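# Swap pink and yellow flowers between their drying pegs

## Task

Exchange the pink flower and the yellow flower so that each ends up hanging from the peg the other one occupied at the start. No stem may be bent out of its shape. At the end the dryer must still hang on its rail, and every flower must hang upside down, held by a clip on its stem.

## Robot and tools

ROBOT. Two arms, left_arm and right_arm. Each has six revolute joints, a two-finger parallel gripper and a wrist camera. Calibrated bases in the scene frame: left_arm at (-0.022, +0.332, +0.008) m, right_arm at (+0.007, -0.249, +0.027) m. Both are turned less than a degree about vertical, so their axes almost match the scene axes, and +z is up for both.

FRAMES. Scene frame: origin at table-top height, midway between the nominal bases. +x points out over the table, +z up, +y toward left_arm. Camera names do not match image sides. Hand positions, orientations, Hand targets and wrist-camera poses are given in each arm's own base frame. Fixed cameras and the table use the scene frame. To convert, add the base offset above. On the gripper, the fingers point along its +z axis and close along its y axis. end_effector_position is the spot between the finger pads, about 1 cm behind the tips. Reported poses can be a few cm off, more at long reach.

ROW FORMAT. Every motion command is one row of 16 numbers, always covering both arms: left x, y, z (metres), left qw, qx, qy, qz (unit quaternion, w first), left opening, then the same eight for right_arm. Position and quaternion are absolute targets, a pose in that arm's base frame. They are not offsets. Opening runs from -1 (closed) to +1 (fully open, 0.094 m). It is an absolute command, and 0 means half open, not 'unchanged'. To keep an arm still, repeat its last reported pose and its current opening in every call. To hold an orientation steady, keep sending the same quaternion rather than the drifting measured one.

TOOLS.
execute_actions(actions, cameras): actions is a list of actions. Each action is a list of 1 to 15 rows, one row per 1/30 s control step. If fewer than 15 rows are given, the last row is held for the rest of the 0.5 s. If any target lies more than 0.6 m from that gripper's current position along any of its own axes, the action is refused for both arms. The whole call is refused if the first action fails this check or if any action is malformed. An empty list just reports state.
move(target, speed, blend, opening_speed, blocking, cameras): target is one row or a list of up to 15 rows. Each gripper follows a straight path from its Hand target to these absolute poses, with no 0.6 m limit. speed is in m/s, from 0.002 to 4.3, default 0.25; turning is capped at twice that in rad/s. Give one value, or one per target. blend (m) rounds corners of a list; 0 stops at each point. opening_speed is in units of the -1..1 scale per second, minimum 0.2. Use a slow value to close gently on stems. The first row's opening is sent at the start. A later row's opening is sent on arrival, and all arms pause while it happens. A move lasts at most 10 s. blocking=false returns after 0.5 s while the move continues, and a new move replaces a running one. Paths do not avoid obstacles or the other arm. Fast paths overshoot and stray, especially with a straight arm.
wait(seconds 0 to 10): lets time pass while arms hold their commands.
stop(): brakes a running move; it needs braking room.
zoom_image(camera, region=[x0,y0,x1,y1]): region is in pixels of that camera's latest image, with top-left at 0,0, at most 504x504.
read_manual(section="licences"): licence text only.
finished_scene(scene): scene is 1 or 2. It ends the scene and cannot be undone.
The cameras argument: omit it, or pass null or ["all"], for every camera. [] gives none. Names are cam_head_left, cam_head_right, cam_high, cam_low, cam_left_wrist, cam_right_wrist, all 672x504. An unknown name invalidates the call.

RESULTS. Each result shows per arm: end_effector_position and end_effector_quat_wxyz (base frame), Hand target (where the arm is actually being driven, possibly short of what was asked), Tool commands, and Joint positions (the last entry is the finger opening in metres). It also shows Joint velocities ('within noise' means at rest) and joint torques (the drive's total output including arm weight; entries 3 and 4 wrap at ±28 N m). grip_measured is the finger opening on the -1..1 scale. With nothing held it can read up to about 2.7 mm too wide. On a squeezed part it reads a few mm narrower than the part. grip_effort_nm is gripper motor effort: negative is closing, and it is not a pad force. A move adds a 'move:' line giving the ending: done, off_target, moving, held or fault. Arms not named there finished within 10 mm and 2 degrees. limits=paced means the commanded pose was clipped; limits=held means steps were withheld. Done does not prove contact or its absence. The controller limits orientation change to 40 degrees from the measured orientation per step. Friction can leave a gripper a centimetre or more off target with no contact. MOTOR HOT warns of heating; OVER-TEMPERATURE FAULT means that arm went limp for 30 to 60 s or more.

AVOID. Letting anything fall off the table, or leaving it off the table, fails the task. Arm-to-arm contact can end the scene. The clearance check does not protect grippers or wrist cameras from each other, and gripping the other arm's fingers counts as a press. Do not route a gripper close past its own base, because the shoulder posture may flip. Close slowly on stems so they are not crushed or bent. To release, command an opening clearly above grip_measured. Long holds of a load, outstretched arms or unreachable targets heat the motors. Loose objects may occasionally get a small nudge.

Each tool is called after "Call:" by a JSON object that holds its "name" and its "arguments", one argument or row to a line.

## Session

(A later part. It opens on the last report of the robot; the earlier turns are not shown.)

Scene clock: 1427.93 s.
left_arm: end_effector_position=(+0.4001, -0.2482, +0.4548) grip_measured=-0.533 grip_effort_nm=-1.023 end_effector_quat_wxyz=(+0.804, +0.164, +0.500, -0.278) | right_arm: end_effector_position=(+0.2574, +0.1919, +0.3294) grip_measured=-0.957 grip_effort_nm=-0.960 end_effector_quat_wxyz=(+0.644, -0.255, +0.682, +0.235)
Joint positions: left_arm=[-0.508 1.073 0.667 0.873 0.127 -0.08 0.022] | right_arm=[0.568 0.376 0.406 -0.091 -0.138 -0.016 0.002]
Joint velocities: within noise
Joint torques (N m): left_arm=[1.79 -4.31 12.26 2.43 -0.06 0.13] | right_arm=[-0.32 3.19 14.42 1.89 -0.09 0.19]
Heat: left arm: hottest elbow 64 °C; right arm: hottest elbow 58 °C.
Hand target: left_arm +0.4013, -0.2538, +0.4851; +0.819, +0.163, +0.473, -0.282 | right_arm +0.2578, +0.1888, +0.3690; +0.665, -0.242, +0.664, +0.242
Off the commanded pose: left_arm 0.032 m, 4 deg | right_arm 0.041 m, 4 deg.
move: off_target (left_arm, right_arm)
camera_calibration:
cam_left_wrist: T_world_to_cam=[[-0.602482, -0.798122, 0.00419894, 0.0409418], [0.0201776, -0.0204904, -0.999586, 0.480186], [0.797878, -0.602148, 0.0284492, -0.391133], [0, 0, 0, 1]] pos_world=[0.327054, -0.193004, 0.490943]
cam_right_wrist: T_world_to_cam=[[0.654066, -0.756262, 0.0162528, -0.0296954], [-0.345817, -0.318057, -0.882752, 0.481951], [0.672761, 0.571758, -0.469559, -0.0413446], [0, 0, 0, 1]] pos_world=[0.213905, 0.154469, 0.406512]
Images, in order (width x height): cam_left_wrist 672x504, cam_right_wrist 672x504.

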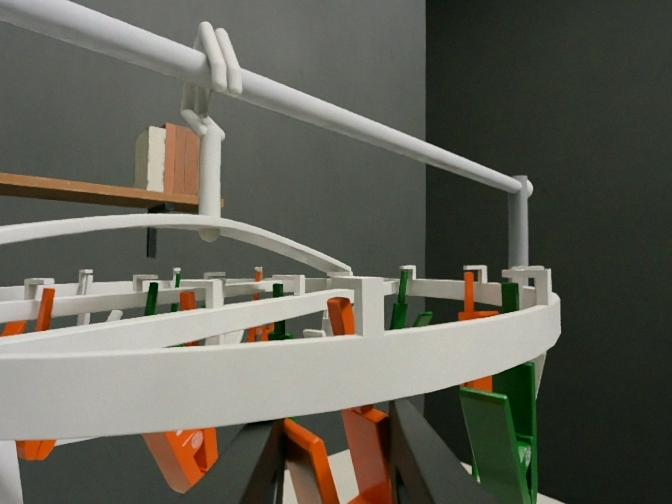

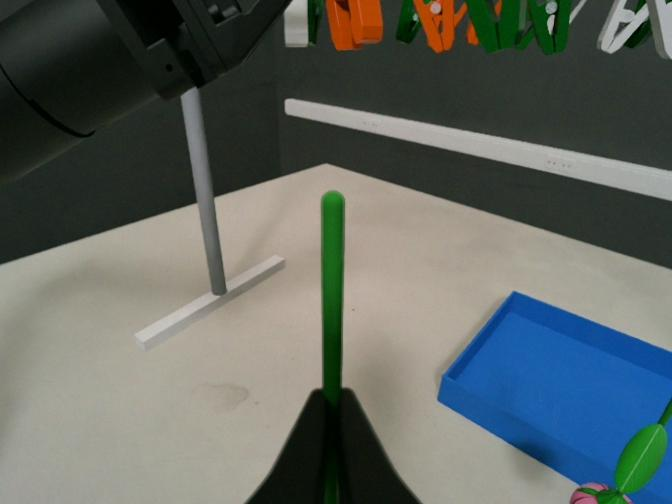

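Call:
{"name": "move", "arguments": {
  "target": [
    [0.403,-0.255,0.486,0.8188,0.1628,0.4728,-0.2819,-0.62,0.26,0.12,0.36,0.6533,-0.2706,0.6533,0.2706,-0.96],
    [0.403,-0.255,0.486,0.8188,0.1628,0.4728,-0.2819,-0.62,0.27,0.06,0.34,0.53,-0.3135,0.7568,0.2195,-0.96],
    [0.403,-0.255,0.486,0.8188,0.1628,0.4728,-0.2819,-0.62,0.28,0.02,0.32,0.3536,-0.3536,0.8536,0.1464,-0.96]
  ],
  "speed": 0.12,
  "cameras": ["cam_high","cam_right_wrist"]
}}

Scene clock: 1475.37 s.
left_arm: end_effector_position=(+0.4001, -0.2482, +0.4548) grip_measured=-0.535 grip_effort_nm=-1.062 end_effector_quat_wxyz=(+0.804, +0.164, +0.500, -0.278) | right_arm: end_effector_position=(+0.2718, +0.0212, +0.2950) grip_measured=-0.953 grip_effort_nm=-0.911 end_effector_quat_wxyz=(+0.338, -0.337, +0.863, +0.162)
Joint positions: left_arm=[-0.508 1.073 0.667 0.873 0.127 -0.079 0.022] | right_arm=[-0.332 0.763 0.884 -1.316 -0.688 -0.942 0.002]
Joint velocities: left_arm=[within noise] | right_arm=[-0.005 0.005 -0.007 0.007 0.051 0.007 -0.004]
Joint torques (N m): left_arm=[1.9 -4.25 12.25 2.44 -0.06 0.12] | right_arm=[1.03 0.21 13.08 0.62 -0.41 -0.11]
Heat: left arm: hottest elbow 71 °C; right arm: hottest elbow 62 °C.
Hand target: left_arm +0.4013, -0.2538, +0.4851; +0.819, +0.163, +0.473, -0.282 | right_arm +0.2790, +0.0202, +0.3196; +0.354, -0.353, +0.854, +0.146
Off the commanded pose: left_arm 0.032 m, 4 deg | right_arm 0.026 m, 3 deg.
move: off_target (left_arm, right_arm)
camera_calibration:
cam_right_wrist: T_world_to_cam=[[0.699805, -0.712632, -0.0492783, -0.161723], [-0.68423, -0.6489, -0.332802, 0.339133], [0.205189, 0.266614, -0.941708, 0.303349], [0, 0, 0, 1]] pos_world=[0.282976, 0.023937, 0.39056]
Images, in order (width x height): cam_high 672x504, cam_right_wrist 672x504.

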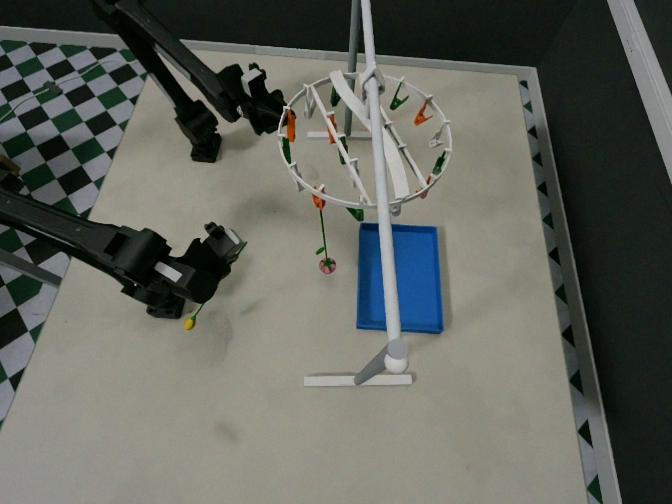

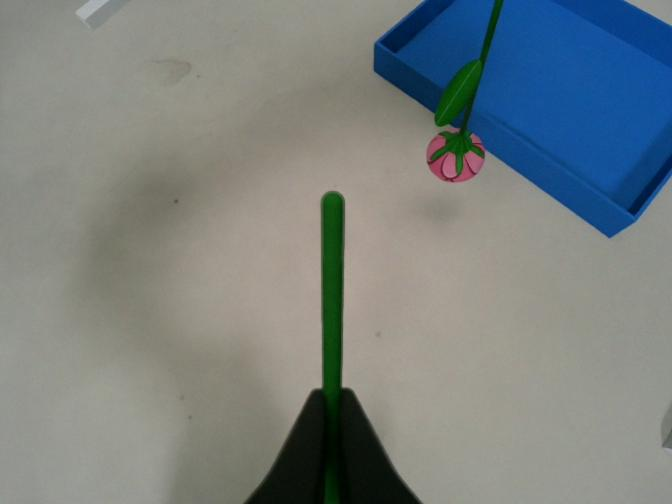

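Call:
{"name": "move", "arguments": {
  "target": [
    [0.403,-0.255,0.47,0.8188,0.1628,0.4728,-0.2819,0.3,0.28,0.02,0.32,0.3536,-0.3536,0.8536,0.1464,-0.96]
  ],
  "opening_speed": 0.4,
  "cameras": []
}}

Call:
{"name": "move", "arguments": {
  "target": [
    [0.30,-0.175,0.44,0.8188,0.1628,0.4728,-0.2819,0.3,0.28,0.01,0.30,0,-0.4226,0.9063,0,-0.96],
    [0.24,-0.05,0.36,0.8188,0.1628,0.4728,-0.2819,0.3,0.28,0.0,0.12,0,-0.4226,0.9063,0,-0.96]
  ],
  "speed": 0.12,
  "cameras": ["cam_high","cam_right_wrist"]
}}

Scene clock: 1481.37 s.
left_arm: end_effector_position=(+0.4023, -0.2496, +0.4542) grip_measured=+0.298 grip_effort_nm=0.046 end_effector_quat_wxyz=(+0.810, +0.163, +0.490, -0.279) | right_arm: end_effector_position=(+0.2716, +0.0213, +0.2950) grip_measured=-0.959 grip_effort_nm=-0.999 end_effector_quat_wxyz=(+0.338, -0.338, +0.863, +0.162)
Joint positions: left_arm=[-0.508 1.099 0.667 0.922 0.127 -0.079 0.061] | right_arm=[-0.332 0.763 0.884 -1.317 -0.688 -0.943 0.002]
Joint velocities: within noise
Joint torques (N m): left_arm=[1.9 -4.54 10.24 2.47 -0.07 0.13] | right_arm=[1.08 0.32 13.04 0.64 -0.42 -0.13]
Heat: left arm: hottest elbow 70 °C; right arm: hottest elbow 63 °C.
Hand target: left_arm +0.4024, -0.2547, +0.4698; +0.819, +0.163, +0.473, -0.282 | right_arm +0.2790, +0.0202, +0.3196; +0.354, -0.353, +0.854, +0.146
Off the commanded pose: left_arm 0.017 m, 2 deg | right_arm 0.026 m, 3 deg.
move: off_target (left_arm, right_arm)
No camera images: "cameras" was empty.

Scene clock: 1487.47 s.
left_arm: end_effector_position=(+0.2391, -0.0523, +0.3602) grip_measured=+0.298 grip_effort_nm=0.051 end_effector_quat_wxyz=(+0.819, +0.165, +0.473, -0.282) | right_arm: end_effector_position=(+0.2819, +0.0033, +0.1266) grip_measured=-0.957 grip_effort_nm=-0.965 end_effector_quat_wxyz=(+0.006, -0.421, +0.907, -0.002)
Joint positions: left_arm=[0.32 0.534 0.1 1.241 0.808 -0.642 0.061] | right_arm=[0.012 1.124 0.779 -1.214 -0.002 -0.857 0.002]
Joint velocities: within noise
Joint torques (N m): left_arm=[3.37 2.43 7.69 1.63 -0.16 -0.08] | right_arm=[-0.26 -4.54 6.89 0.7 0.01 -0.1]
Heat: left arm: hottest elbow 68 °C; right arm: hottest elbow 63 °C.
Hand target: left_arm +0.2400, -0.0500, +0.3600; +0.819, +0.162, +0.473, -0.281 | right_arm +0.2798, +0.0001, +0.1201; +0.000, -0.423, +0.906, +0.000
Off the commanded pose: left_arm 0.002 m, 0 deg | right_arm 0.008 m, 1 deg.
move: done
camera_calibration:
cam_right_wrist: T_world_to_cam=[[0.769659, -0.638451, 0.00232539, -0.216248], [-0.583954, -0.70248, 0.406841, 0.156645], [-0.258115, -0.314487, -0.913496, 0.276329], [0, 0, 0, 1]] pos_world=[0.329235, 0.0588782, 0.189199]
Images, in order (width x height): cam_high 672x504, cam_right_wrist 672x504.

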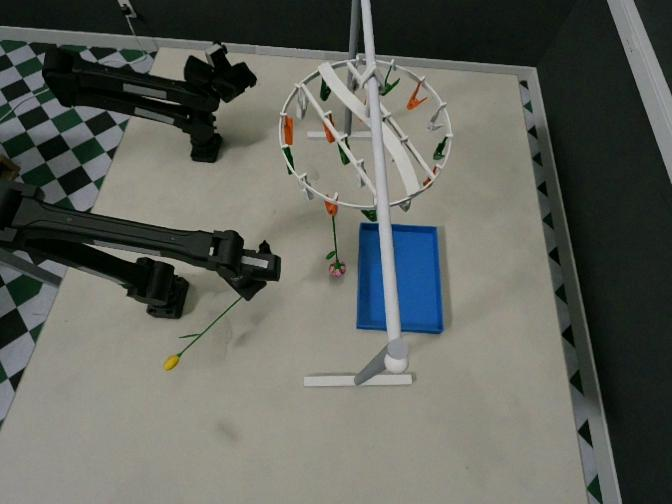

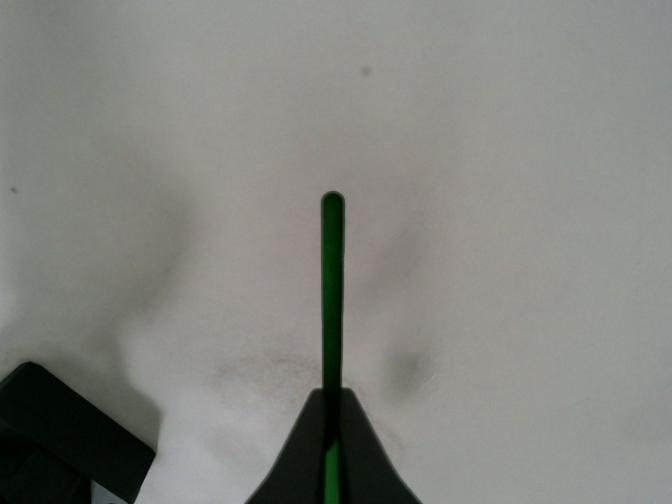

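Call:
{"name": "move", "arguments": {
  "target": [
    [0.24,0.0,0.343,0.8188,0.1628,0.4728,-0.2819,0.0,0.28,0.0,-0.02,0,-0.4226,0.9063,0,-0.96]
  ],
  "speed": 0.08,
  "cameras": ["cam_right_wrist"]
}}

Scene clock: 1493.73 s.
left_arm: end_effector_position=(+0.2403, -0.0030, +0.3436) grip_measured=+0.002 grip_effort_nm=-0.120 end_effector_quat_wxyz=(+0.814, +0.131, +0.505, -0.254) | right_arm: end_effector_position=(+0.2846, +0.0032, -0.0140) grip_measured=-0.956 grip_effort_nm=-0.945 end_effector_quat_wxyz=(+0.006, -0.421, +0.907, -0.002)
Joint positions: left_arm=[0.619 0.717 0.09 1.552 0.965 -0.877 0.047] | right_arm=[0.012 1.402 0.567 -0.722 -0.002 -0.857 0.002]
Joint velocities: within noise
Joint torques (N m): left_arm=[3.37 1.61 6.78 1.44 -0.24 -0.02] | right_arm=[-0.15 -6.24 4.77 0.68 0 -0.11]
Heat: left arm: hottest elbow 66 °C; right arm: hottest elbow 62 °C.
Hand target: left_arm +0.2402, -0.0009, +0.3434; +0.814, +0.129, +0.506, -0.254 | right_arm +0.2799, +0.0000, -0.0197; +0.000, -0.423, +0.906, +0.000
Off the commanded pose: left_arm 0.003 m, 6 deg | right_arm 0.008 m, 1 deg.
joint sent to its limit (left arm) — joint 4 (wrist pitch), upper limit. The joint targets are off in orientation, not in position.
move: off_target (left_arm)
camera_calibration:
cam_right_wrist: T_world_to_cam=[[0.769418, -0.638739, 0.00305455, -0.217925], [-0.584498, -0.702135, 0.406656, 0.215423], [-0.257602, -0.314674, -0.913576, 0.148468], [0, 0, 0, 1]] pos_world=[0.331836, 0.0587776, 0.0486999]
Images, in order (width x height): cam_right_wrist 672x504.

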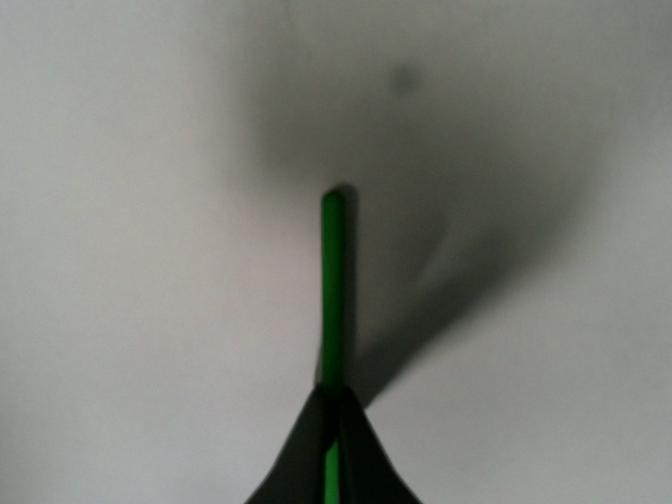

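Call:
{"name": "move", "arguments": {
  "target": [
    [0.24,0.0,0.343,0.814,0.131,0.505,-0.254,0.0,0.28,0.0,-0.02,0,-0.4226,0.9063,0,-0.3]
  ],
  "opening_speed": 0.3,
  "cameras": []
}}

Call:
{"name": "move", "arguments": {
  "target": [
    [0.24,0.0,0.343,0.814,0.131,0.505,-0.254,0.0,0.28,0.0,0.015,0,-0.4226,0.9063,0,-0.1],
    [0.24,0.0,0.343,0.814,0.131,0.505,-0.254,0.0,0.27,-0.012,0.015,0.1961,-0.4126,0.8848,0.0915,-0.1]
  ],
  "speed": 0.06,
  "cameras": ["cam_right_wrist"]
}}

Scene clock: 1498.97 s.
left_arm: end_effector_position=(+0.2402, -0.0024, +0.3431) grip_measured=+0.002 grip_effort_nm=-0.110 end_effector_quat_wxyz=(+0.813, +0.131, +0.507, -0.254) | right_arm: end_effector_position=(+0.2849, +0.0032, -0.0140) grip_measured=-0.302 grip_effort_nm=0.071 end_effector_quat_wxyz=(+0.007, -0.421, +0.907, -0.002)
Joint positions: left_arm=[0.623 0.717 0.09 1.552 0.969 -0.879 0.047] | right_arm=[0.012 1.402 0.567 -0.721 -0.002 -0.857 0.033]
Joint velocities: within noise
Joint torques (N m): left_arm=[3.25 1.55 6.78 1.43 -0.25 -0.06] | right_arm=[-0.21 -6.36 4.74 0.77 0 -0.1]
Heat: left arm: hottest elbow 64 °C; right arm: hottest elbow 61 °C.
Hand target: left_arm +0.2401, -0.0003, +0.3431; +0.814, +0.129, +0.507, -0.252 | right_arm +0.2800, +0.0001, -0.0197; +0.000, -0.423, +0.906, +0.000
Off the commanded pose: left_arm 0.002 m, 0 deg | right_arm 0.008 m, 1 deg.
joint sent to its limit (left arm) — joint 4 (wrist pitch), upper limit. The joint targets still meet the commanded pose.
move: done
No camera images: "cameras" was empty.

Scene clock: 1503.80 s.
left_arm: end_effector_position=(+0.2402, -0.0024, +0.3431) grip_measured=+0.002 grip_effort_nm=-0.120 end_effector_quat_wxyz=(+0.813, +0.131, +0.507, -0.254) | right_arm: end_effector_position=(+0.2727, -0.0103, +0.0166) grip_measured=-0.101 grip_effort_nm=0.076 end_effector_quat_wxyz=(+0.192, -0.409, +0.887, +0.095)
Joint positions: left_arm=[0.623 0.717 0.09 1.552 0.969 -0.879 0.047] | right_arm=[-0.282 1.195 0.439 -0.637 -0.396 -1.11 0.042]
Joint velocities: within noise
Joint torques (N m): left_arm=[3.31 1.55 6.79 1.43 -0.25 -0.05] | right_arm=[-0.26 -4.95 5.3 1.02 -0.42 -0.13]
Heat: left arm: hottest elbow 63 °C; right arm: hottest elbow 61 °C.
Hand target: left_arm +0.2401, -0.0004, +0.3431; +0.814, +0.129, +0.507, -0.253 | right_arm +0.2701, -0.0119, +0.0151; +0.196, -0.413, +0.885, +0.091
Off the commanded pose: left_arm 0.002 m, 0 deg | right_arm 0.004 m, 1 deg.
joint sent to its limit (left arm) — joint 4 (wrist pitch), upper limit. The joint targets still meet the commanded pose.
move: done
camera_calibration:
cam_right_wrist: T_world_to_cam=[[0.768605, -0.639594, -0.012833, -0.217041], [-0.63968, -0.768632, -0.00378519, 0.207766], [-0.00744284, 0.0111183, -0.99991, 0.105669], [0, 0, 0, 1]] pos_world=[0.300509, 0.0197021, 0.10366]
Images, in order (width x height): cam_right_wrist 672x504.

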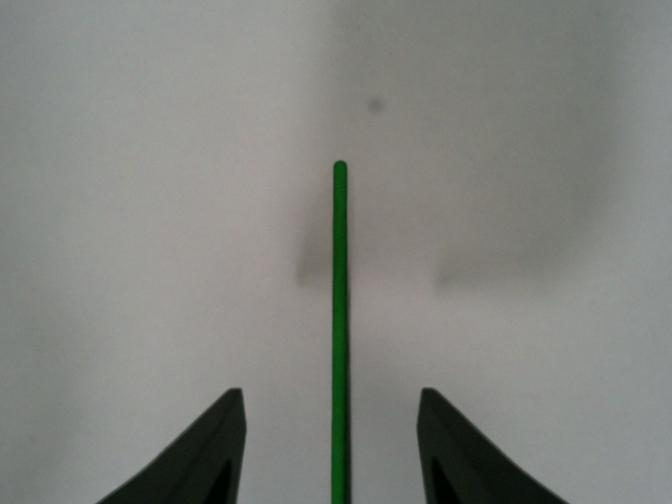

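Call:
{"name": "move", "arguments": {
  "target": [
    [0.24,0.0,0.343,0.814,0.131,0.505,-0.254,0.0,0.275,-0.01,0.005,0.1961,-0.4126,0.8848,0.0915,-0.1],
    [0.24,0.0,0.343,0.814,0.131,0.505,-0.254,0.0,0.275,-0.01,-0.012,0.1961,-0.4126,0.8848,0.0915,-0.1]
  ],
  "speed": 0.04,
  "cameras": ["cam_right_wrist"]
}}

Scene clock: 1512.00 s.
left_arm: end_effector_position=(+0.2402, -0.0024, +0.3431) grip_measured=+0.002 grip_effort_nm=-0.115 end_effector_quat_wxyz=(+0.813, +0.131, +0.507, -0.254) | right_arm: end_effector_position=(+0.2795, -0.0122, -0.0061) grip_measured=-0.101 grip_effort_nm=0.076 end_effector_quat_wxyz=(+0.201, -0.411, +0.885, +0.088)
Joint positions: left_arm=[0.623 0.717 0.09 1.552 0.969 -0.88 0.047] | right_arm=[-0.282 1.28 0.414 -0.505 -0.396 -1.111 0.042]
Joint velocities: within noise
Joint torques (N m): left_arm=[3.25 1.55 6.78 1.43 -0.25 -0.05] | right_arm=[0.91 -3.96 4.81 1.14 -0.34 0.02]
Heat: left arm: hottest elbow 61 °C; right arm: hottest elbow 59 °C.
Hand target: left_arm +0.2401, -0.0004, +0.3431; +0.814, +0.129, +0.507, -0.253 | right_arm +0.2748, -0.0100, -0.0118; +0.196, -0.413, +0.885, +0.091
Off the commanded pose: left_arm 0.002 m, 0 deg | right_arm 0.008 m, 1 deg.
joint sent to its limit (left arm) — joint 4 (wrist pitch), upper limit. The joint targets still meet the commanded pose.
move: done
camera_calibration:
cam_right_wrist: T_world_to_cam=[[0.769348, -0.638772, 0.0086075, -0.223924], [-0.638658, -0.769383, -0.0128756, 0.210264], [0.014847, 0.00440858, -0.99988, 0.076663], [0, 0, 0, 1]] pos_world=[0.305424, 0.0183991, 0.0812885]
Images, in order (width x height): cam_right_wrist 672x504.

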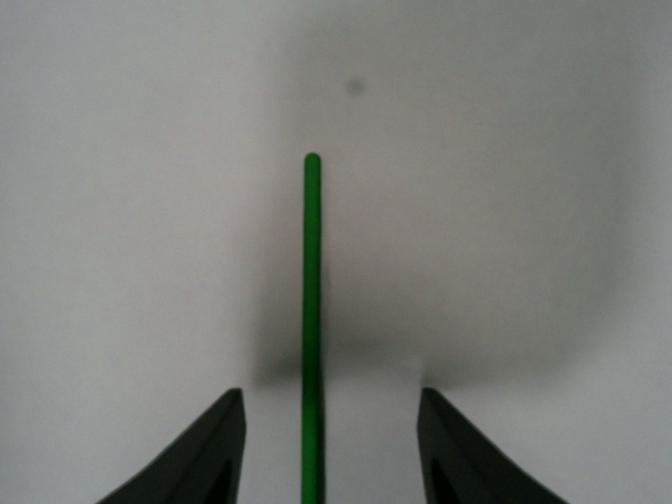

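Call:
{"name": "move", "arguments": {
  "target": [
    [0.24,0.0,0.343,0.814,0.131,0.505,-0.254,0.0,0.270,-0.006,-0.012,0.1961,-0.4126,0.8848,0.0915,-0.1],
    [0.24,0.0,0.343,0.814,0.131,0.505,-0.254,0.0,0.270,-0.006,-0.021,0.1961,-0.4126,0.8848,0.0915,-0.1]
  ],
  "speed": 0.04,
  "cameras": ["cam_right_wrist"]
}}

Scene clock: 1515.67 s.
left_arm: end_effector_position=(+0.2402, -0.0024, +0.3431) grip_measured=+0.002 grip_effort_nm=-0.115 end_effector_quat_wxyz=(+0.813, +0.131, +0.507, -0.254) | right_arm: end_effector_position=(+0.2749, -0.0101, -0.0134) grip_measured=-0.101 grip_effort_nm=0.071 end_effector_quat_wxyz=(+0.202, -0.413, +0.884, +0.086)
Joint positions: left_arm=[0.623 0.717 0.09 1.552 0.969 -0.88 0.047] | right_arm=[-0.279 1.29 0.391 -0.468 -0.396 -1.111 0.042]
Joint velocities: within noise
Joint torques (N m): left_arm=[3.25 1.55 6.79 1.43 -0.25 -0.06] | right_arm=[1.38 -3.25 4.44 1.39 -0.27 0.12]
Heat: left arm: hottest elbow 61 °C; right arm: hottest elbow 58 °C.
Hand target: left_arm +0.2401, -0.0004, +0.3431; +0.814, +0.129, +0.507, -0.253 | right_arm +0.2697, -0.0062, -0.0205; +0.196, -0.413, +0.885, +0.091
Off the commanded pose: left_arm 0.002 m, 0 deg | right_arm 0.010 m, 1 deg.
joint sent to its limit (left arm) — joint 4 (wrist pitch), upper limit. The joint targets still meet the commanded pose.
move: done
camera_calibration:
cam_right_wrist: T_world_to_cam=[[0.77126, -0.63639, 0.012875, -0.219333], [-0.636227, -0.771361, -0.0147463, 0.208074], [0.0193157, 0.00318183, -0.999808, 0.068215], [0, 0, 0, 1]] pos_world=[0.300228, 0.0207018, 0.0740942]
Images, in order (width x height): cam_right_wrist 672x504.

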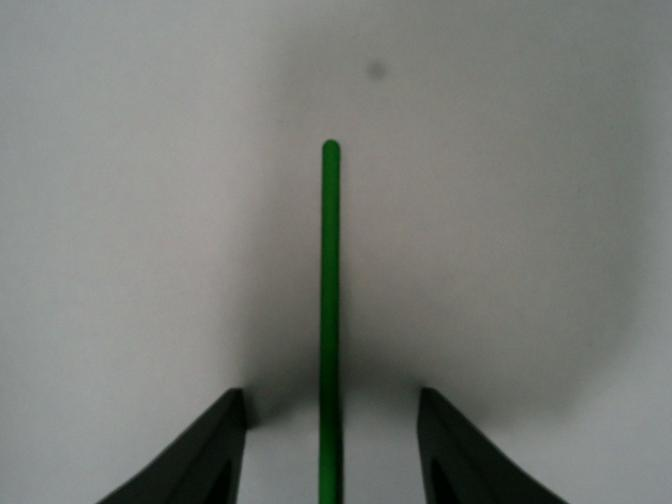

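Centered. Grip and lift.

Call:
{"name": "move", "arguments": {
  "target": [
    [0.24,0.0,0.343,0.814,0.131,0.505,-0.254,0.0,0.270,-0.006,-0.021,0.1961,-0.4126,0.8848,0.0915,-0.96]
  ],
  "opening_speed": 0.25,
  "cameras": ["cam_right_wrist"]
}}

Call:
{"name": "move", "arguments": {
  "target": [
    [0.24,0.0,0.343,0.814,0.131,0.505,-0.254,0.0,0.270,-0.006,0.12,0.1961,-0.4126,0.8848,0.0915,-0.96]
  ],
  "speed": 0.08,
  "cameras": ["cam_right_wrist","cam_high"]
}}

Scene clock: 1522.03 s.
left_arm: end_effector_position=(+0.2402, -0.0024, +0.3431) grip_measured=+0.002 grip_effort_nm=-0.115 end_effector_quat_wxyz=(+0.813, +0.131, +0.507, -0.254) | right_arm: end_effector_position=(+0.2771, -0.0105, -0.0133) grip_measured=-0.958 grip_effort_nm=-0.989 end_effector_quat_wxyz=(+0.206, -0.414, +0.883, +0.083)
Joint positions: left_arm=[0.623 0.717 0.09 1.552 0.969 -0.88 0.047] | right_arm=[-0.278 1.291 0.391 -0.456 -0.396 -1.111 0.002]
Joint velocities: within noise
Joint torques (N m): left_arm=[3.25 1.55 6.78 1.44 -0.25 -0.05] | right_arm=[1.44 -3.49 4.45 1.01 -0.27 0.11]
Heat: left arm: hottest elbow 60 °C; right arm: hottest elbow 57 °C.
Hand target: left_arm +0.2401, -0.0004, +0.3431; +0.814, +0.129, +0.507, -0.253 | right_arm +0.2698, -0.0061, -0.0206; +0.196, -0.413, +0.885, +0.092
Off the commanded pose: left_arm 0.002 m, 0 deg | right_arm 0.011 m, 1 deg.
joint sent to its limit (left arm) — joint 4 (wrist pitch), upper limit. The joint targets still meet the commanded pose.
move: off_target (right_arm)
camera_calibration:
cam_right_wrist: T_world_to_cam=[[0.771522, -0.635833, 0.0216758, -0.221293], [-0.635572, -0.771826, -0.0182134, 0.208886], [0.0283106, 0.000275538, -0.999599, 0.065731], [0, 0, 0, 1]] pos_world=[0.301634, 0.0205008, 0.0743058]
Images, in order (width x height): cam_right_wrist 672x504.

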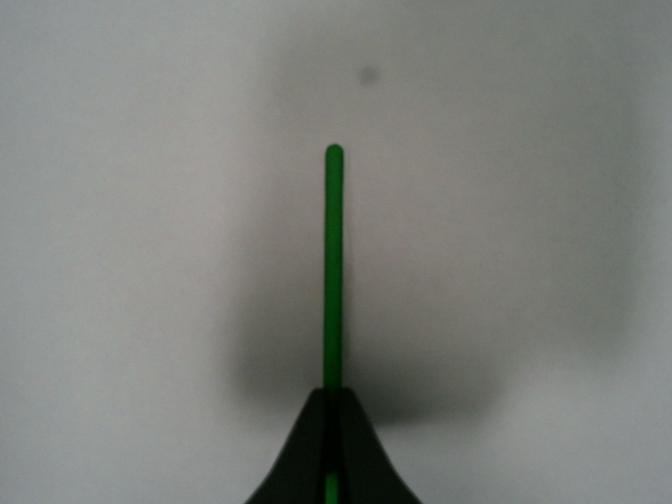

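Scene clock: 1524.47 s.
left_arm: end_effector_position=(+0.2402, -0.0024, +0.3431) grip_measured=+0.002 grip_effort_nm=-0.115 end_effector_quat_wxyz=(+0.813, +0.131, +0.507, -0.254) | right_arm: end_effector_position=(+0.2525, -0.0028, +0.0983) grip_measured=-0.959 grip_effort_nm=-0.979 end_effector_quat_wxyz=(+0.179, -0.410, +0.888, +0.106)
Joint positions: left_arm=[0.623 0.717 0.09 1.552 0.969 -0.88 0.047] | right_arm=[-0.275 0.959 0.552 -1.022 -0.396 -1.111 0.002]
Joint velocities: within noise
Joint torques (N m): left_arm=[3.31 1.49 6.79 1.43 -0.25 -0.05] | right_arm=[1.14 -2.96 11.56 0.32 -0.31 0.12]
Heat: left arm: hottest elbow 59 °C; right arm: hottest elbow 57 °C.
Hand target: left_arm +0.2401, -0.0004, +0.3431; +0.814, +0.129, +0.507, -0.253 | right_arm +0.2693, -0.0057, +0.1198; +0.196, -0.413, +0.885, +0.092
Off the commanded pose: left_arm 0.002 m, 0 deg | right_arm 0.028 m, 3 deg.
joint sent to its limit (left arm) — joint 4 (wrist pitch), upper limit. The joint targets still meet the commanded pose.
move: off_target (right_arm)
camera_calibration:
cam_right_wrist: T_world_to_cam=[[0.772499, -0.633511, -0.0436953, -0.1936], [-0.633736, -0.773481, 0.0102803, 0.197966], [-0.0403102, 0.0197498, -0.998992, 0.195411], [0, 0, 0, 1]] pos_world=[0.282891, 0.0266162, 0.18472]
Images, in order (width x height): cam_high 672x504, cam_right_wrist 672x504.

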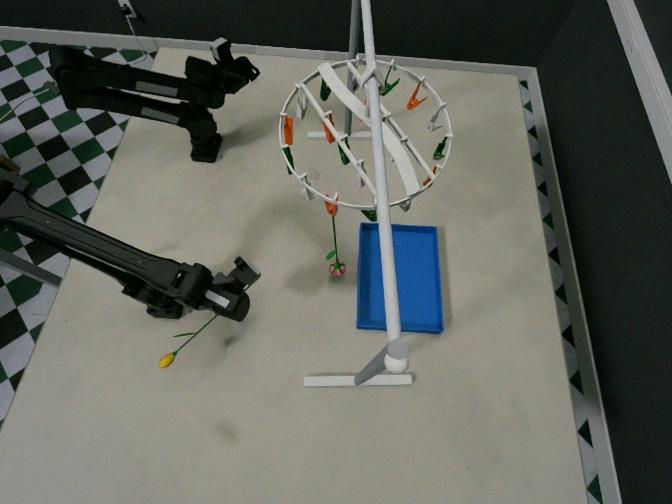

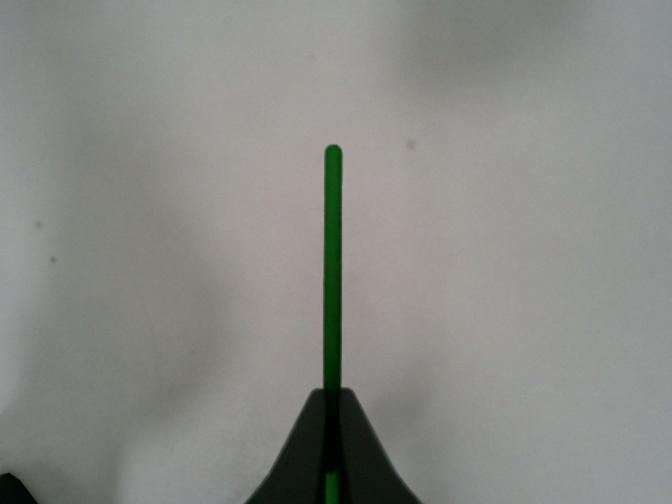

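Call:
{"name": "move", "arguments": {
  "target": [
    [0.24,0.0,0.343,0.814,0.131,0.505,-0.254,0.0,0.28,0.02,0.28,0.3536,-0.3536,0.8536,0.1464,-0.96],
    [0.24,0.0,0.343,0.814,0.131,0.505,-0.254,0.0,0.27,0.08,0.33,0.53,-0.3135,0.7568,0.2195,-0.96],
    [0.24,0.0,0.343,0.814,0.131,0.505,-0.254,0.0,0.26,0.13,0.35,0.6533,-0.2706,0.6533,0.2706,-0.96],
    [0.24,0.0,0.343,0.814,0.131,0.505,-0.254,0.0,0.26,0.19,0.36,0.7749,-0.2084,0.5032,0.321,-0.96]
  ],
  "speed": 0.12,
  "cameras": ["cam_right_wrist","cam_high","cam_low"]
}}

Scene clock: 1539.67 s.
left_arm: end_effector_position=(+0.2402, -0.0024, +0.3431) grip_measured=+0.002 grip_effort_nm=-0.110 end_effector_quat_wxyz=(+0.813, +0.131, +0.507, -0.254) | right_arm: end_effector_position=(+0.2620, +0.1878, +0.3662) grip_measured=-0.954 grip_effort_nm=-0.911 end_effector_quat_wxyz=(+0.780, -0.210, +0.501, +0.312)
Joint positions: left_arm=[0.623 0.717 0.09 1.552 0.969 -0.88 0.047] | right_arm=[0.48 0.585 0.232 0.793 -0.271 0.109 0.002]
Joint velocities: within noise
Joint torques (N m): left_arm=[3.25 1.55 6.78 1.44 -0.25 -0.05] | right_arm=[1.32 2.67 7.83 2.3 0.17 0.17]
Heat: left arm: hottest elbow 58 °C; right arm: hottest elbow 56 °C.
Hand target: left_arm +0.2401, -0.0004, +0.3431; +0.814, +0.129, +0.507, -0.253 | right_arm +0.2600, +0.1900, +0.3600; +0.775, -0.208, +0.503, +0.321
Off the commanded pose: left_arm 0.002 m, 0 deg | right_arm 0.007 m, 1 deg.
joint sent to its limit (left arm) — joint 4 (wrist pitch), upper limit. The joint targets still meet the commanded pose.
move: done
camera_calibration:
cam_right_wrist: T_world_to_cam=[[0.697883, -0.715755, 0.0255786, -0.0589422], [0.0136039, -0.02246, -0.999655, 0.407948], [0.716083, 0.69799, -0.00593737, -0.229696], [0, 0, 0, 1]] pos_world=[0.200067, 0.1273, 0.407951]
Images, in order (width x height): cam_high 672x504, cam_low 672x504, cam_right_wrist 672x504.

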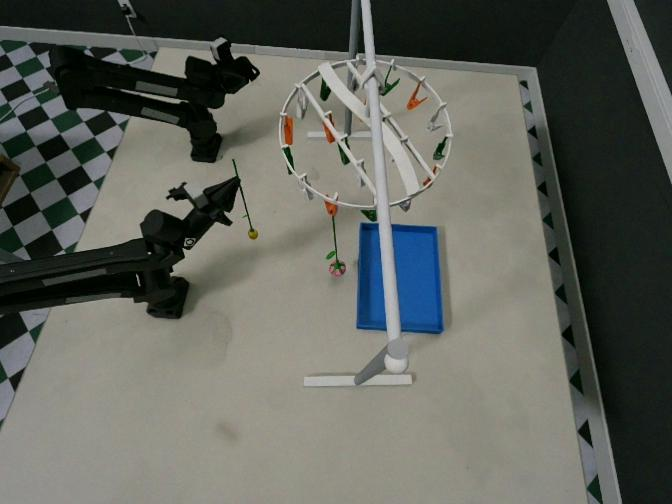

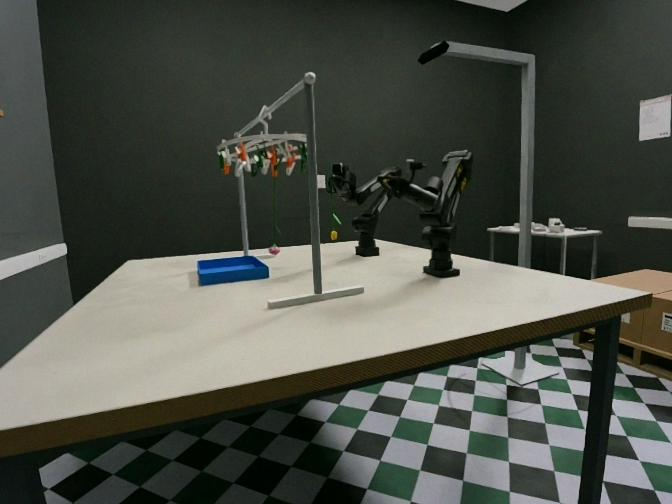

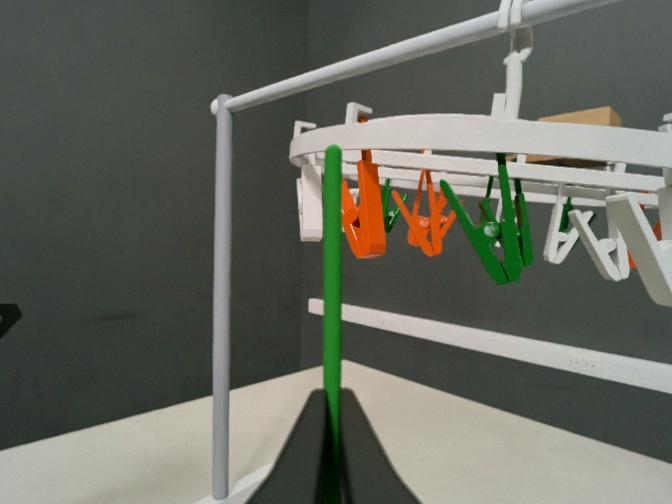

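Call:
{"name": "move", "arguments": {
  "target": [
    [0.335,-0.19,0.48,0.8188,0.1628,0.4728,-0.2819,0.3,0.26,0.19,0.315,0.7749,-0.2084,0.5032,0.321,-0.96]
  ],
  "speed": 0.12,
  "cameras": ["cam_right_wrist","cam_left_wrist"]
}}

Scene clock: 1545.97 s.
left_arm: end_effector_position=(+0.3317, -0.1847, +0.4506) grip_measured=+0.298 grip_effort_nm=0.046 end_effector_quat_wxyz=(+0.808, +0.160, +0.491, -0.282) | right_arm: end_effector_position=(+0.2631, +0.1884, +0.3203) grip_measured=-0.954 grip_effort_nm=-0.911 end_effector_quat_wxyz=(+0.779, -0.210, +0.501, +0.312)
Joint positions: left_arm=[-0.412 0.775 0.486 0.786 0.211 -0.134 0.061] | right_arm=[0.48 0.749 0.137 1.052 -0.271 0.109 0.002]
Joint velocities: within noise
Joint torques (N m): left_arm=[1.85 -1.08 12.62 1.31 -0.11 0.16] | right_arm=[1.44 2.14 6.9 2.33 0.14 0.16]
Heat: left arm: hottest elbow 58 °C; right arm: hottest elbow 55 °C.
Hand target: left_arm +0.3334, -0.1890, +0.4791; +0.819, +0.163, +0.473, -0.282 | right_arm +0.2600, +0.1899, +0.3151; +0.775, -0.208, +0.503, +0.321
Off the commanded pose: left_arm 0.030 m, 2 deg | right_arm 0.006 m, 1 deg.
move: off_target (left_arm)
camera_calibration:
cam_left_wrist: T_world_to_cam=[[-0.605023, -0.796162, 0.0086089, 0.0496089], [0.0351129, -0.0374819, -0.99868, 0.470176], [0.795434, -0.603922, 0.050633, -0.30771], [0, 0, 0, 1]] pos_world=[0.258268, -0.128713, 0.484709]
cam_right_wrist: T_world_to_cam=[[0.697891, -0.71575, 0.0255117, -0.0580845], [0.0132716, -0.0226907, -0.999654, 0.362158], [0.716081, 0.697988, -0.00633649, -0.231031], [0, 0, 0, 1]] pos_world=[0.201167, 0.1279, 0.36205]
Images, in order (width x height): cam_left_wrist 672x504, cam_right_wrist 672x504.

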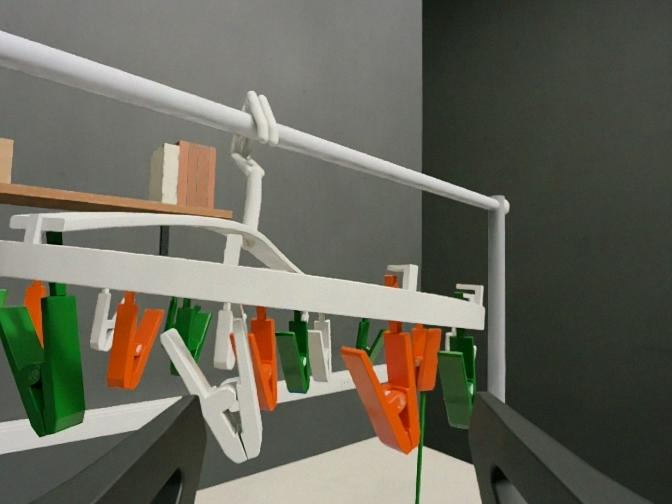

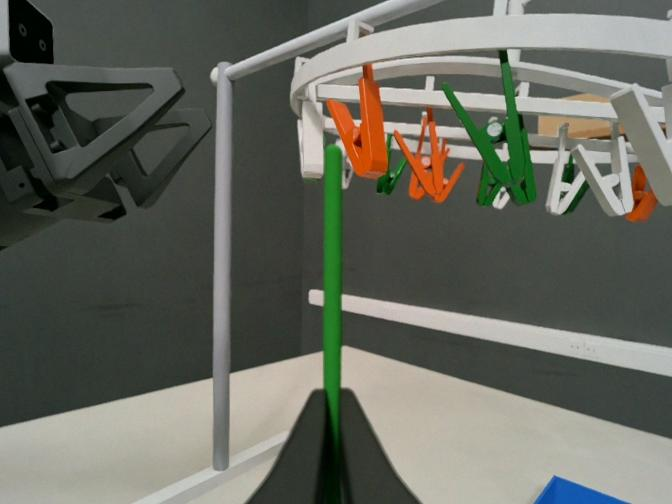

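Call:
{"name": "move", "arguments": {
  "target": [
    [0.365,-0.222,0.486,0.8188,0.1628,0.4728,-0.2819,0.3,0.26,0.19,0.315,0.7749,-0.2084,0.5032,0.321,-0.96],
    [0.385,-0.242,0.486,0.8188,0.1628,0.4728,-0.2819,0.3,0.26,0.19,0.315,0.7749,-0.2084,0.5032,0.321,-0.96]
  ],
  "speed": 0.08,
  "cameras": ["cam_left_wrist","cam_right_wrist"]
}}

Scene clock: 1565.50 s.
left_arm: end_effector_position=(+0.3829, -0.2361, +0.4527) grip_measured=+0.298 grip_effort_nm=0.046 end_effector_quat_wxyz=(+0.802, +0.163, +0.502, -0.280) | right_arm: end_effector_position=(+0.2632, +0.1884, +0.3203) grip_measured=-0.958 grip_effort_nm=-0.974 end_effector_quat_wxyz=(+0.779, -0.210, +0.501, +0.312)
Joint positions: left_arm=[-0.5 1.005 0.621 0.847 0.135 -0.088 0.061] | right_arm=[0.48 0.75 0.137 1.053 -0.271 0.109 0.002]
Joint velocities: within noise
Joint torques (N m): left_arm=[1.85 -3.55 12.34 2.51 -0.09 0.17] | right_arm=[1.32 1.96 6.89 2.35 0.17 0.18]
Heat: left arm: hottest elbow 60 °C; right arm: hottest elbow 53 °C.
Hand target: left_arm +0.3832, -0.2408, +0.4849; +0.819, +0.163, +0.473, -0.282 | right_arm +0.2600, +0.1900, +0.3150; +0.775, -0.208, +0.504, +0.321
Off the commanded pose: left_arm 0.034 m, 4 deg | right_arm 0.006 m, 1 deg.
move: off_target (left_arm)
camera_calibration:
cam_left_wrist: T_world_to_cam=[[-0.604527, -0.796532, 0.00908575, 0.0391755], [0.0138033, -0.0218788, -0.999665, 0.480855], [0.796465, -0.6042, 0.0242212, -0.368132], [0, 0, 0, 1]] pos_world=[0.31025, -0.1807, 0.489255]
cam_right_wrist: T_world_to_cam=[[0.697891, -0.71575, 0.0255117, -0.0580845], [0.0132716, -0.0226907, -0.999654, 0.362158], [0.716081, 0.697988, -0.00633649, -0.231031], [0, 0, 0, 1]] pos_world=[0.201167, 0.1279, 0.36205]
Images, in order (width x height): cam_left_wrist 672x504, cam_right_wrist 672x504.

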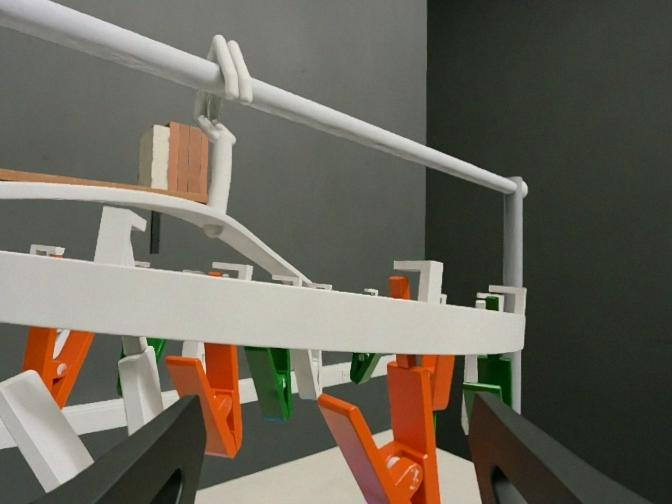

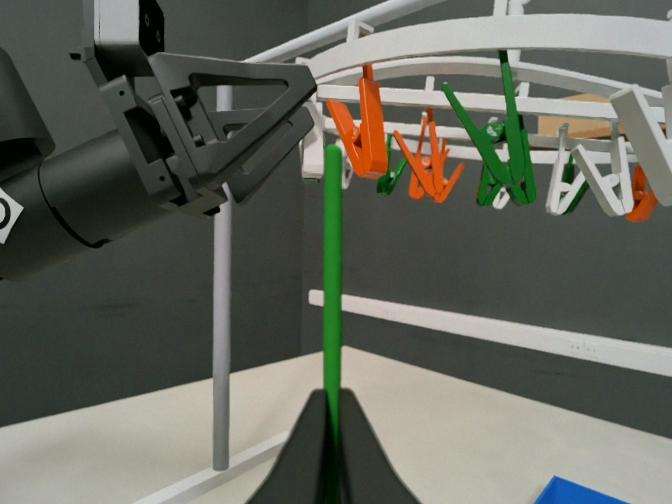

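Call:
{"name": "move", "arguments": {
  "target": [
    [0.377,-0.255,0.486,0.8188,0.1628,0.4728,-0.2819,0.3,0.26,0.19,0.315,0.7749,-0.2084,0.5032,0.321,-0.96],
    [0.393,-0.267,0.486,0.8188,0.1628,0.4728,-0.2819,0.3,0.26,0.19,0.315,0.7749,-0.2084,0.5032,0.321,-0.96]
  ],
  "speed": 0.06,
  "cameras": ["cam_left_wrist","cam_right_wrist"]
}}

Scene clock: 1570.53 s.
left_arm: end_effector_position=(+0.3908, -0.2606, +0.4536) grip_measured=+0.298 grip_effort_nm=0.051 end_effector_quat_wxyz=(+0.802, +0.165, +0.501, -0.279) | right_arm: end_effector_position=(+0.2632, +0.1884, +0.3203) grip_measured=-0.952 grip_effort_nm=-0.803 end_effector_quat_wxyz=(+0.779, -0.210, +0.501, +0.312)
Joint positions: left_arm=[-0.555 1.067 0.662 0.865 0.087 -0.06 0.061] | right_arm=[0.48 0.75 0.137 1.053 -0.271 0.109 0.002]
Joint velocities: within noise
Joint torques (N m): left_arm=[1.85 -4.31 12.22 2.51 -0.08 0.18] | right_arm=[1.26 1.9 6.89 2.3 0.15 0.17]
Heat: left arm: hottest elbow 62 °C; right arm: hottest elbow 52 °C.
Hand target: left_arm +0.3912, -0.2657, +0.4851; +0.819, +0.163, +0.473, -0.282 | right_arm +0.2600, +0.1900, +0.3150; +0.775, -0.208, +0.503, +0.321
Off the commanded pose: left_arm 0.033 m, 4 deg | right_arm 0.006 m, 1 deg.
move: off_target (left_arm)
camera_calibration:
cam_left_wrist: T_world_to_cam=[[-0.604608, -0.796508, 0.00491866, 0.0263654], [0.0165767, -0.0187563, -0.999687, 0.480774], [0.796351, -0.604337, 0.0245436, -0.389378], [0, 0, 0, 1]] pos_world=[0.318052, -0.205298, 0.49005]
cam_right_wrist: T_world_to_cam=[[0.697891, -0.71575, 0.0255117, -0.0580845], [0.0132716, -0.0226907, -0.999654, 0.362158], [0.716081, 0.697988, -0.00633649, -0.231031], [0, 0, 0, 1]] pos_world=[0.201167, 0.1279, 0.36205]
Images, in order (width x height): cam_left_wrist 672x504, cam_right_wrist 672x504.

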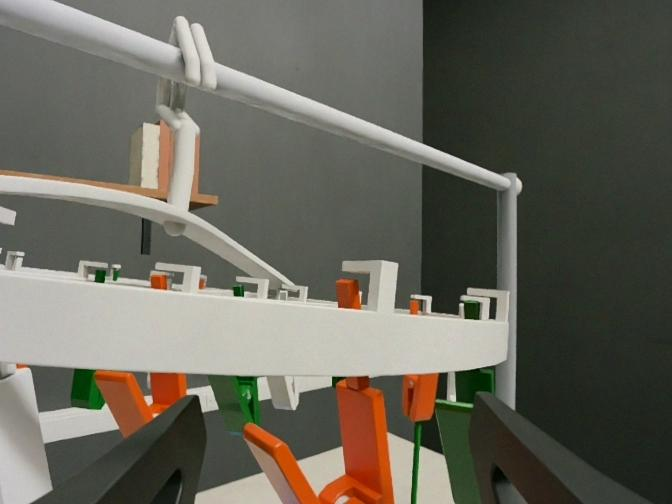

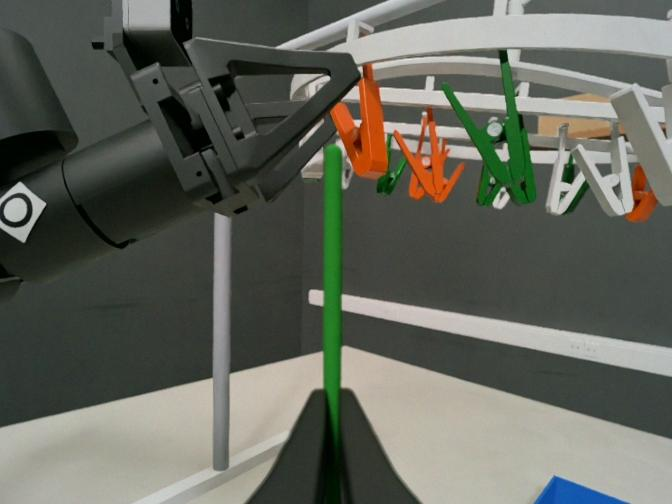

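Call:
{"name": "move", "arguments": {
  "target": [
    [0.402,-0.268,0.488,0.8188,0.1628,0.4728,-0.2819,0.3,0.26,0.19,0.315,0.7749,-0.2084,0.5032,0.321,-0.96]
  ],
  "speed": 0.05,
  "cameras": ["cam_left_wrist","cam_right_wrist"]
}}

Call:
{"name": "zoom_image", "arguments": {
  "camera": "cam_left_wrist",
  "region": [150, 250, 550, 504]
}}

Scene clock: 1575.97 s.
left_arm: end_effector_position=(+0.3967, -0.2653, +0.4561) grip_measured=+0.298 grip_effort_nm=0.051 end_effector_quat_wxyz=(+0.802, +0.167, +0.500, -0.280) | right_arm: end_effector_position=(+0.2632, +0.1884, +0.3203) grip_measured=-0.954 grip_effort_nm=-0.921 end_effector_quat_wxyz=(+0.779, -0.210, +0.501, +0.312)
Joint positions: left_arm=[-0.555 1.088 0.683 0.868 0.092 -0.06 0.061] | right_arm=[0.48 0.75 0.137 1.053 -0.271 0.109 0.002]
Joint velocities: within noise
Joint torques (N m): left_arm=[2.73 -4.48 12.29 2.51 0.11 0.11] | right_arm=[1.26 2.02 6.89 2.25 0.15 0.17]
Heat: left arm: hottest elbow 64 °C; right arm: hottest elbow 52 °C.
Hand target: left_arm +0.4002, -0.2669, +0.4870; +0.819, +0.163, +0.473, -0.282 | right_arm +0.2600, +0.1900, +0.3150; +0.775, -0.208, +0.503, +0.321
Off the commanded pose: left_arm 0.032 m, 4 deg | right_arm 0.006 m, 1 deg.
move: off_target (left_arm)
camera_calibration:
cam_left_wrist: T_world_to_cam=[[-0.607999, -0.793935, 0.00229824, 0.0294757], [0.0191343, -0.0175469, -0.999663, 0.482398], [0.793707, -0.60775, 0.0258599, -0.397457], [0, 0, 0, 1]] pos_world=[0.324156, -0.209688, 0.492446]
cam_right_wrist: T_world_to_cam=[[0.697891, -0.71575, 0.0255117, -0.0580845], [0.0132716, -0.0226907, -0.999654, 0.362158], [0.716081, 0.697988, -0.00633649, -0.231031], [0, 0, 0, 1]] pos_world=[0.201167, 0.1279, 0.36205]
Images, in order (width x height): cam_left_wrist 672x504, cam_right_wrist 672x504.

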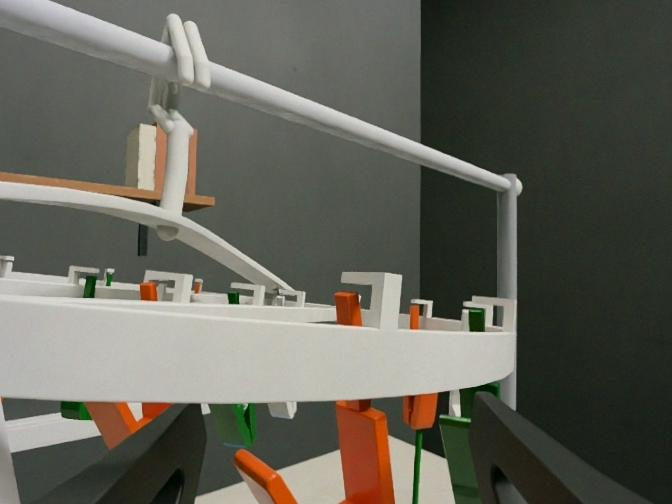

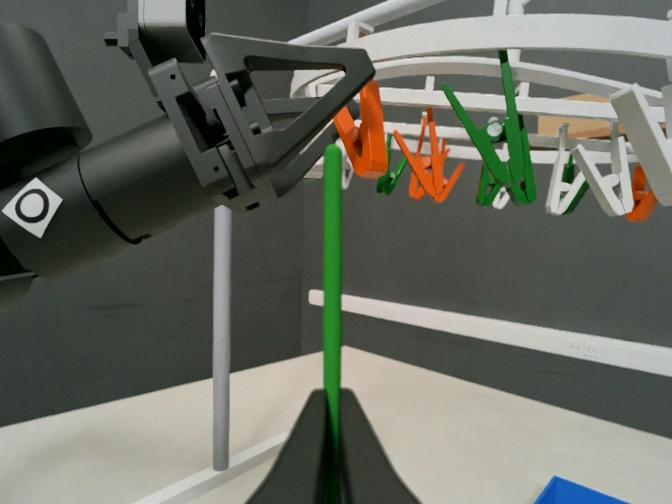

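Scaled by 1.260 from the camera's 672x504 image, which has a finer 960x720 frame.

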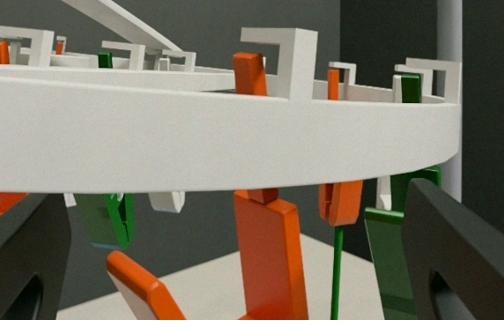

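Call:
{"name": "move", "arguments": {
  "target": [
    [0.406,-0.2615,0.488,0.8188,0.1628,0.4728,-0.2819,0.3,0.26,0.19,0.315,0.7749,-0.2084,0.5032,0.321,-0.96]
  ],
  "speed": 0.05,
  "cameras": ["cam_left_wrist"]
}}

Call:
{"name": "zoom_image", "arguments": {
  "camera": "cam_left_wrist",
  "region": [150, 250, 550, 504]
}}

Scene clock: 1581.00 s.
left_arm: end_effector_position=(+0.3986, -0.2621, +0.4566) grip_measured=+0.298 grip_effort_nm=0.051 end_effector_quat_wxyz=(+0.803, +0.171, +0.498, -0.279) | right_arm: end_effector_position=(+0.2632, +0.1884, +0.3203) grip_measured=-0.957 grip_effort_nm=-0.955 end_effector_quat_wxyz=(+0.779, -0.210, +0.501, +0.312)
Joint positions: left_arm=[-0.54 1.088 0.684 0.868 0.112 -0.06 0.061] | right_arm=[0.48 0.75 0.137 1.053 -0.271 0.109 0.002]
Joint velocities: within noise
Joint torques (N m): left_arm=[3.31 -4.6 12.25 2.58 0.13 -0.02] | right_arm=[1.26 1.9 6.91 2.35 0.14 0.18]
Heat: left arm: hottest elbow 65 °C; right arm: hottest elbow 51 °C.
Hand target: left_arm +0.4041, -0.2604, +0.4873; +0.819, +0.163, +0.473, -0.282 | right_arm +0.2600, +0.1900, +0.3150; +0.775, -0.208, +0.503, +0.321
Off the commanded pose: left_arm 0.032 m, 4 deg | right_arm 0.006 m, 1 deg.
move: off_target (left_arm)
camera_calibration:
cam_left_wrist: T_world_to_cam=[[-0.610274, -0.792163, -0.00663294, 0.0385529], [0.0246548, -0.0106236, -0.99964, 0.482528], [0.791807, -0.610217, 0.026014, -0.396978], [0, 0, 0, 1]] pos_world=[0.325961, -0.206577, 0.492937]
Images, in order (width x height): cam_left_wrist 672x504.

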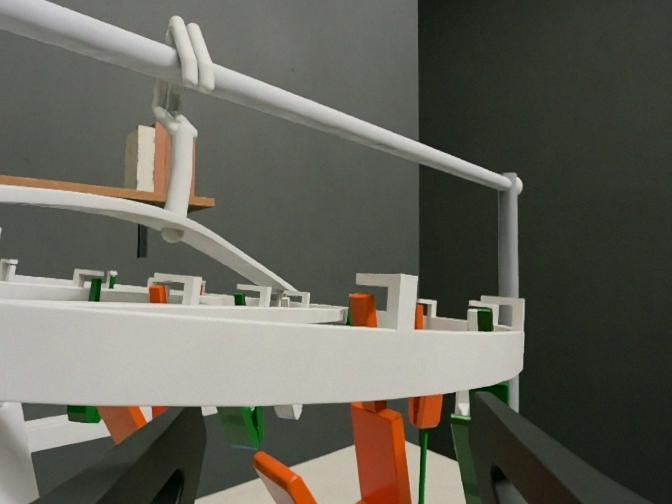

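Scaled by 1.260 from the camera's 672x504 image, which has a finer 960x720 frame.

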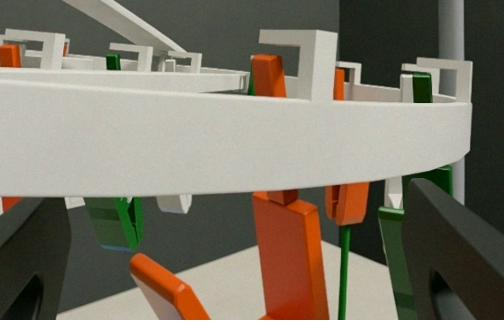

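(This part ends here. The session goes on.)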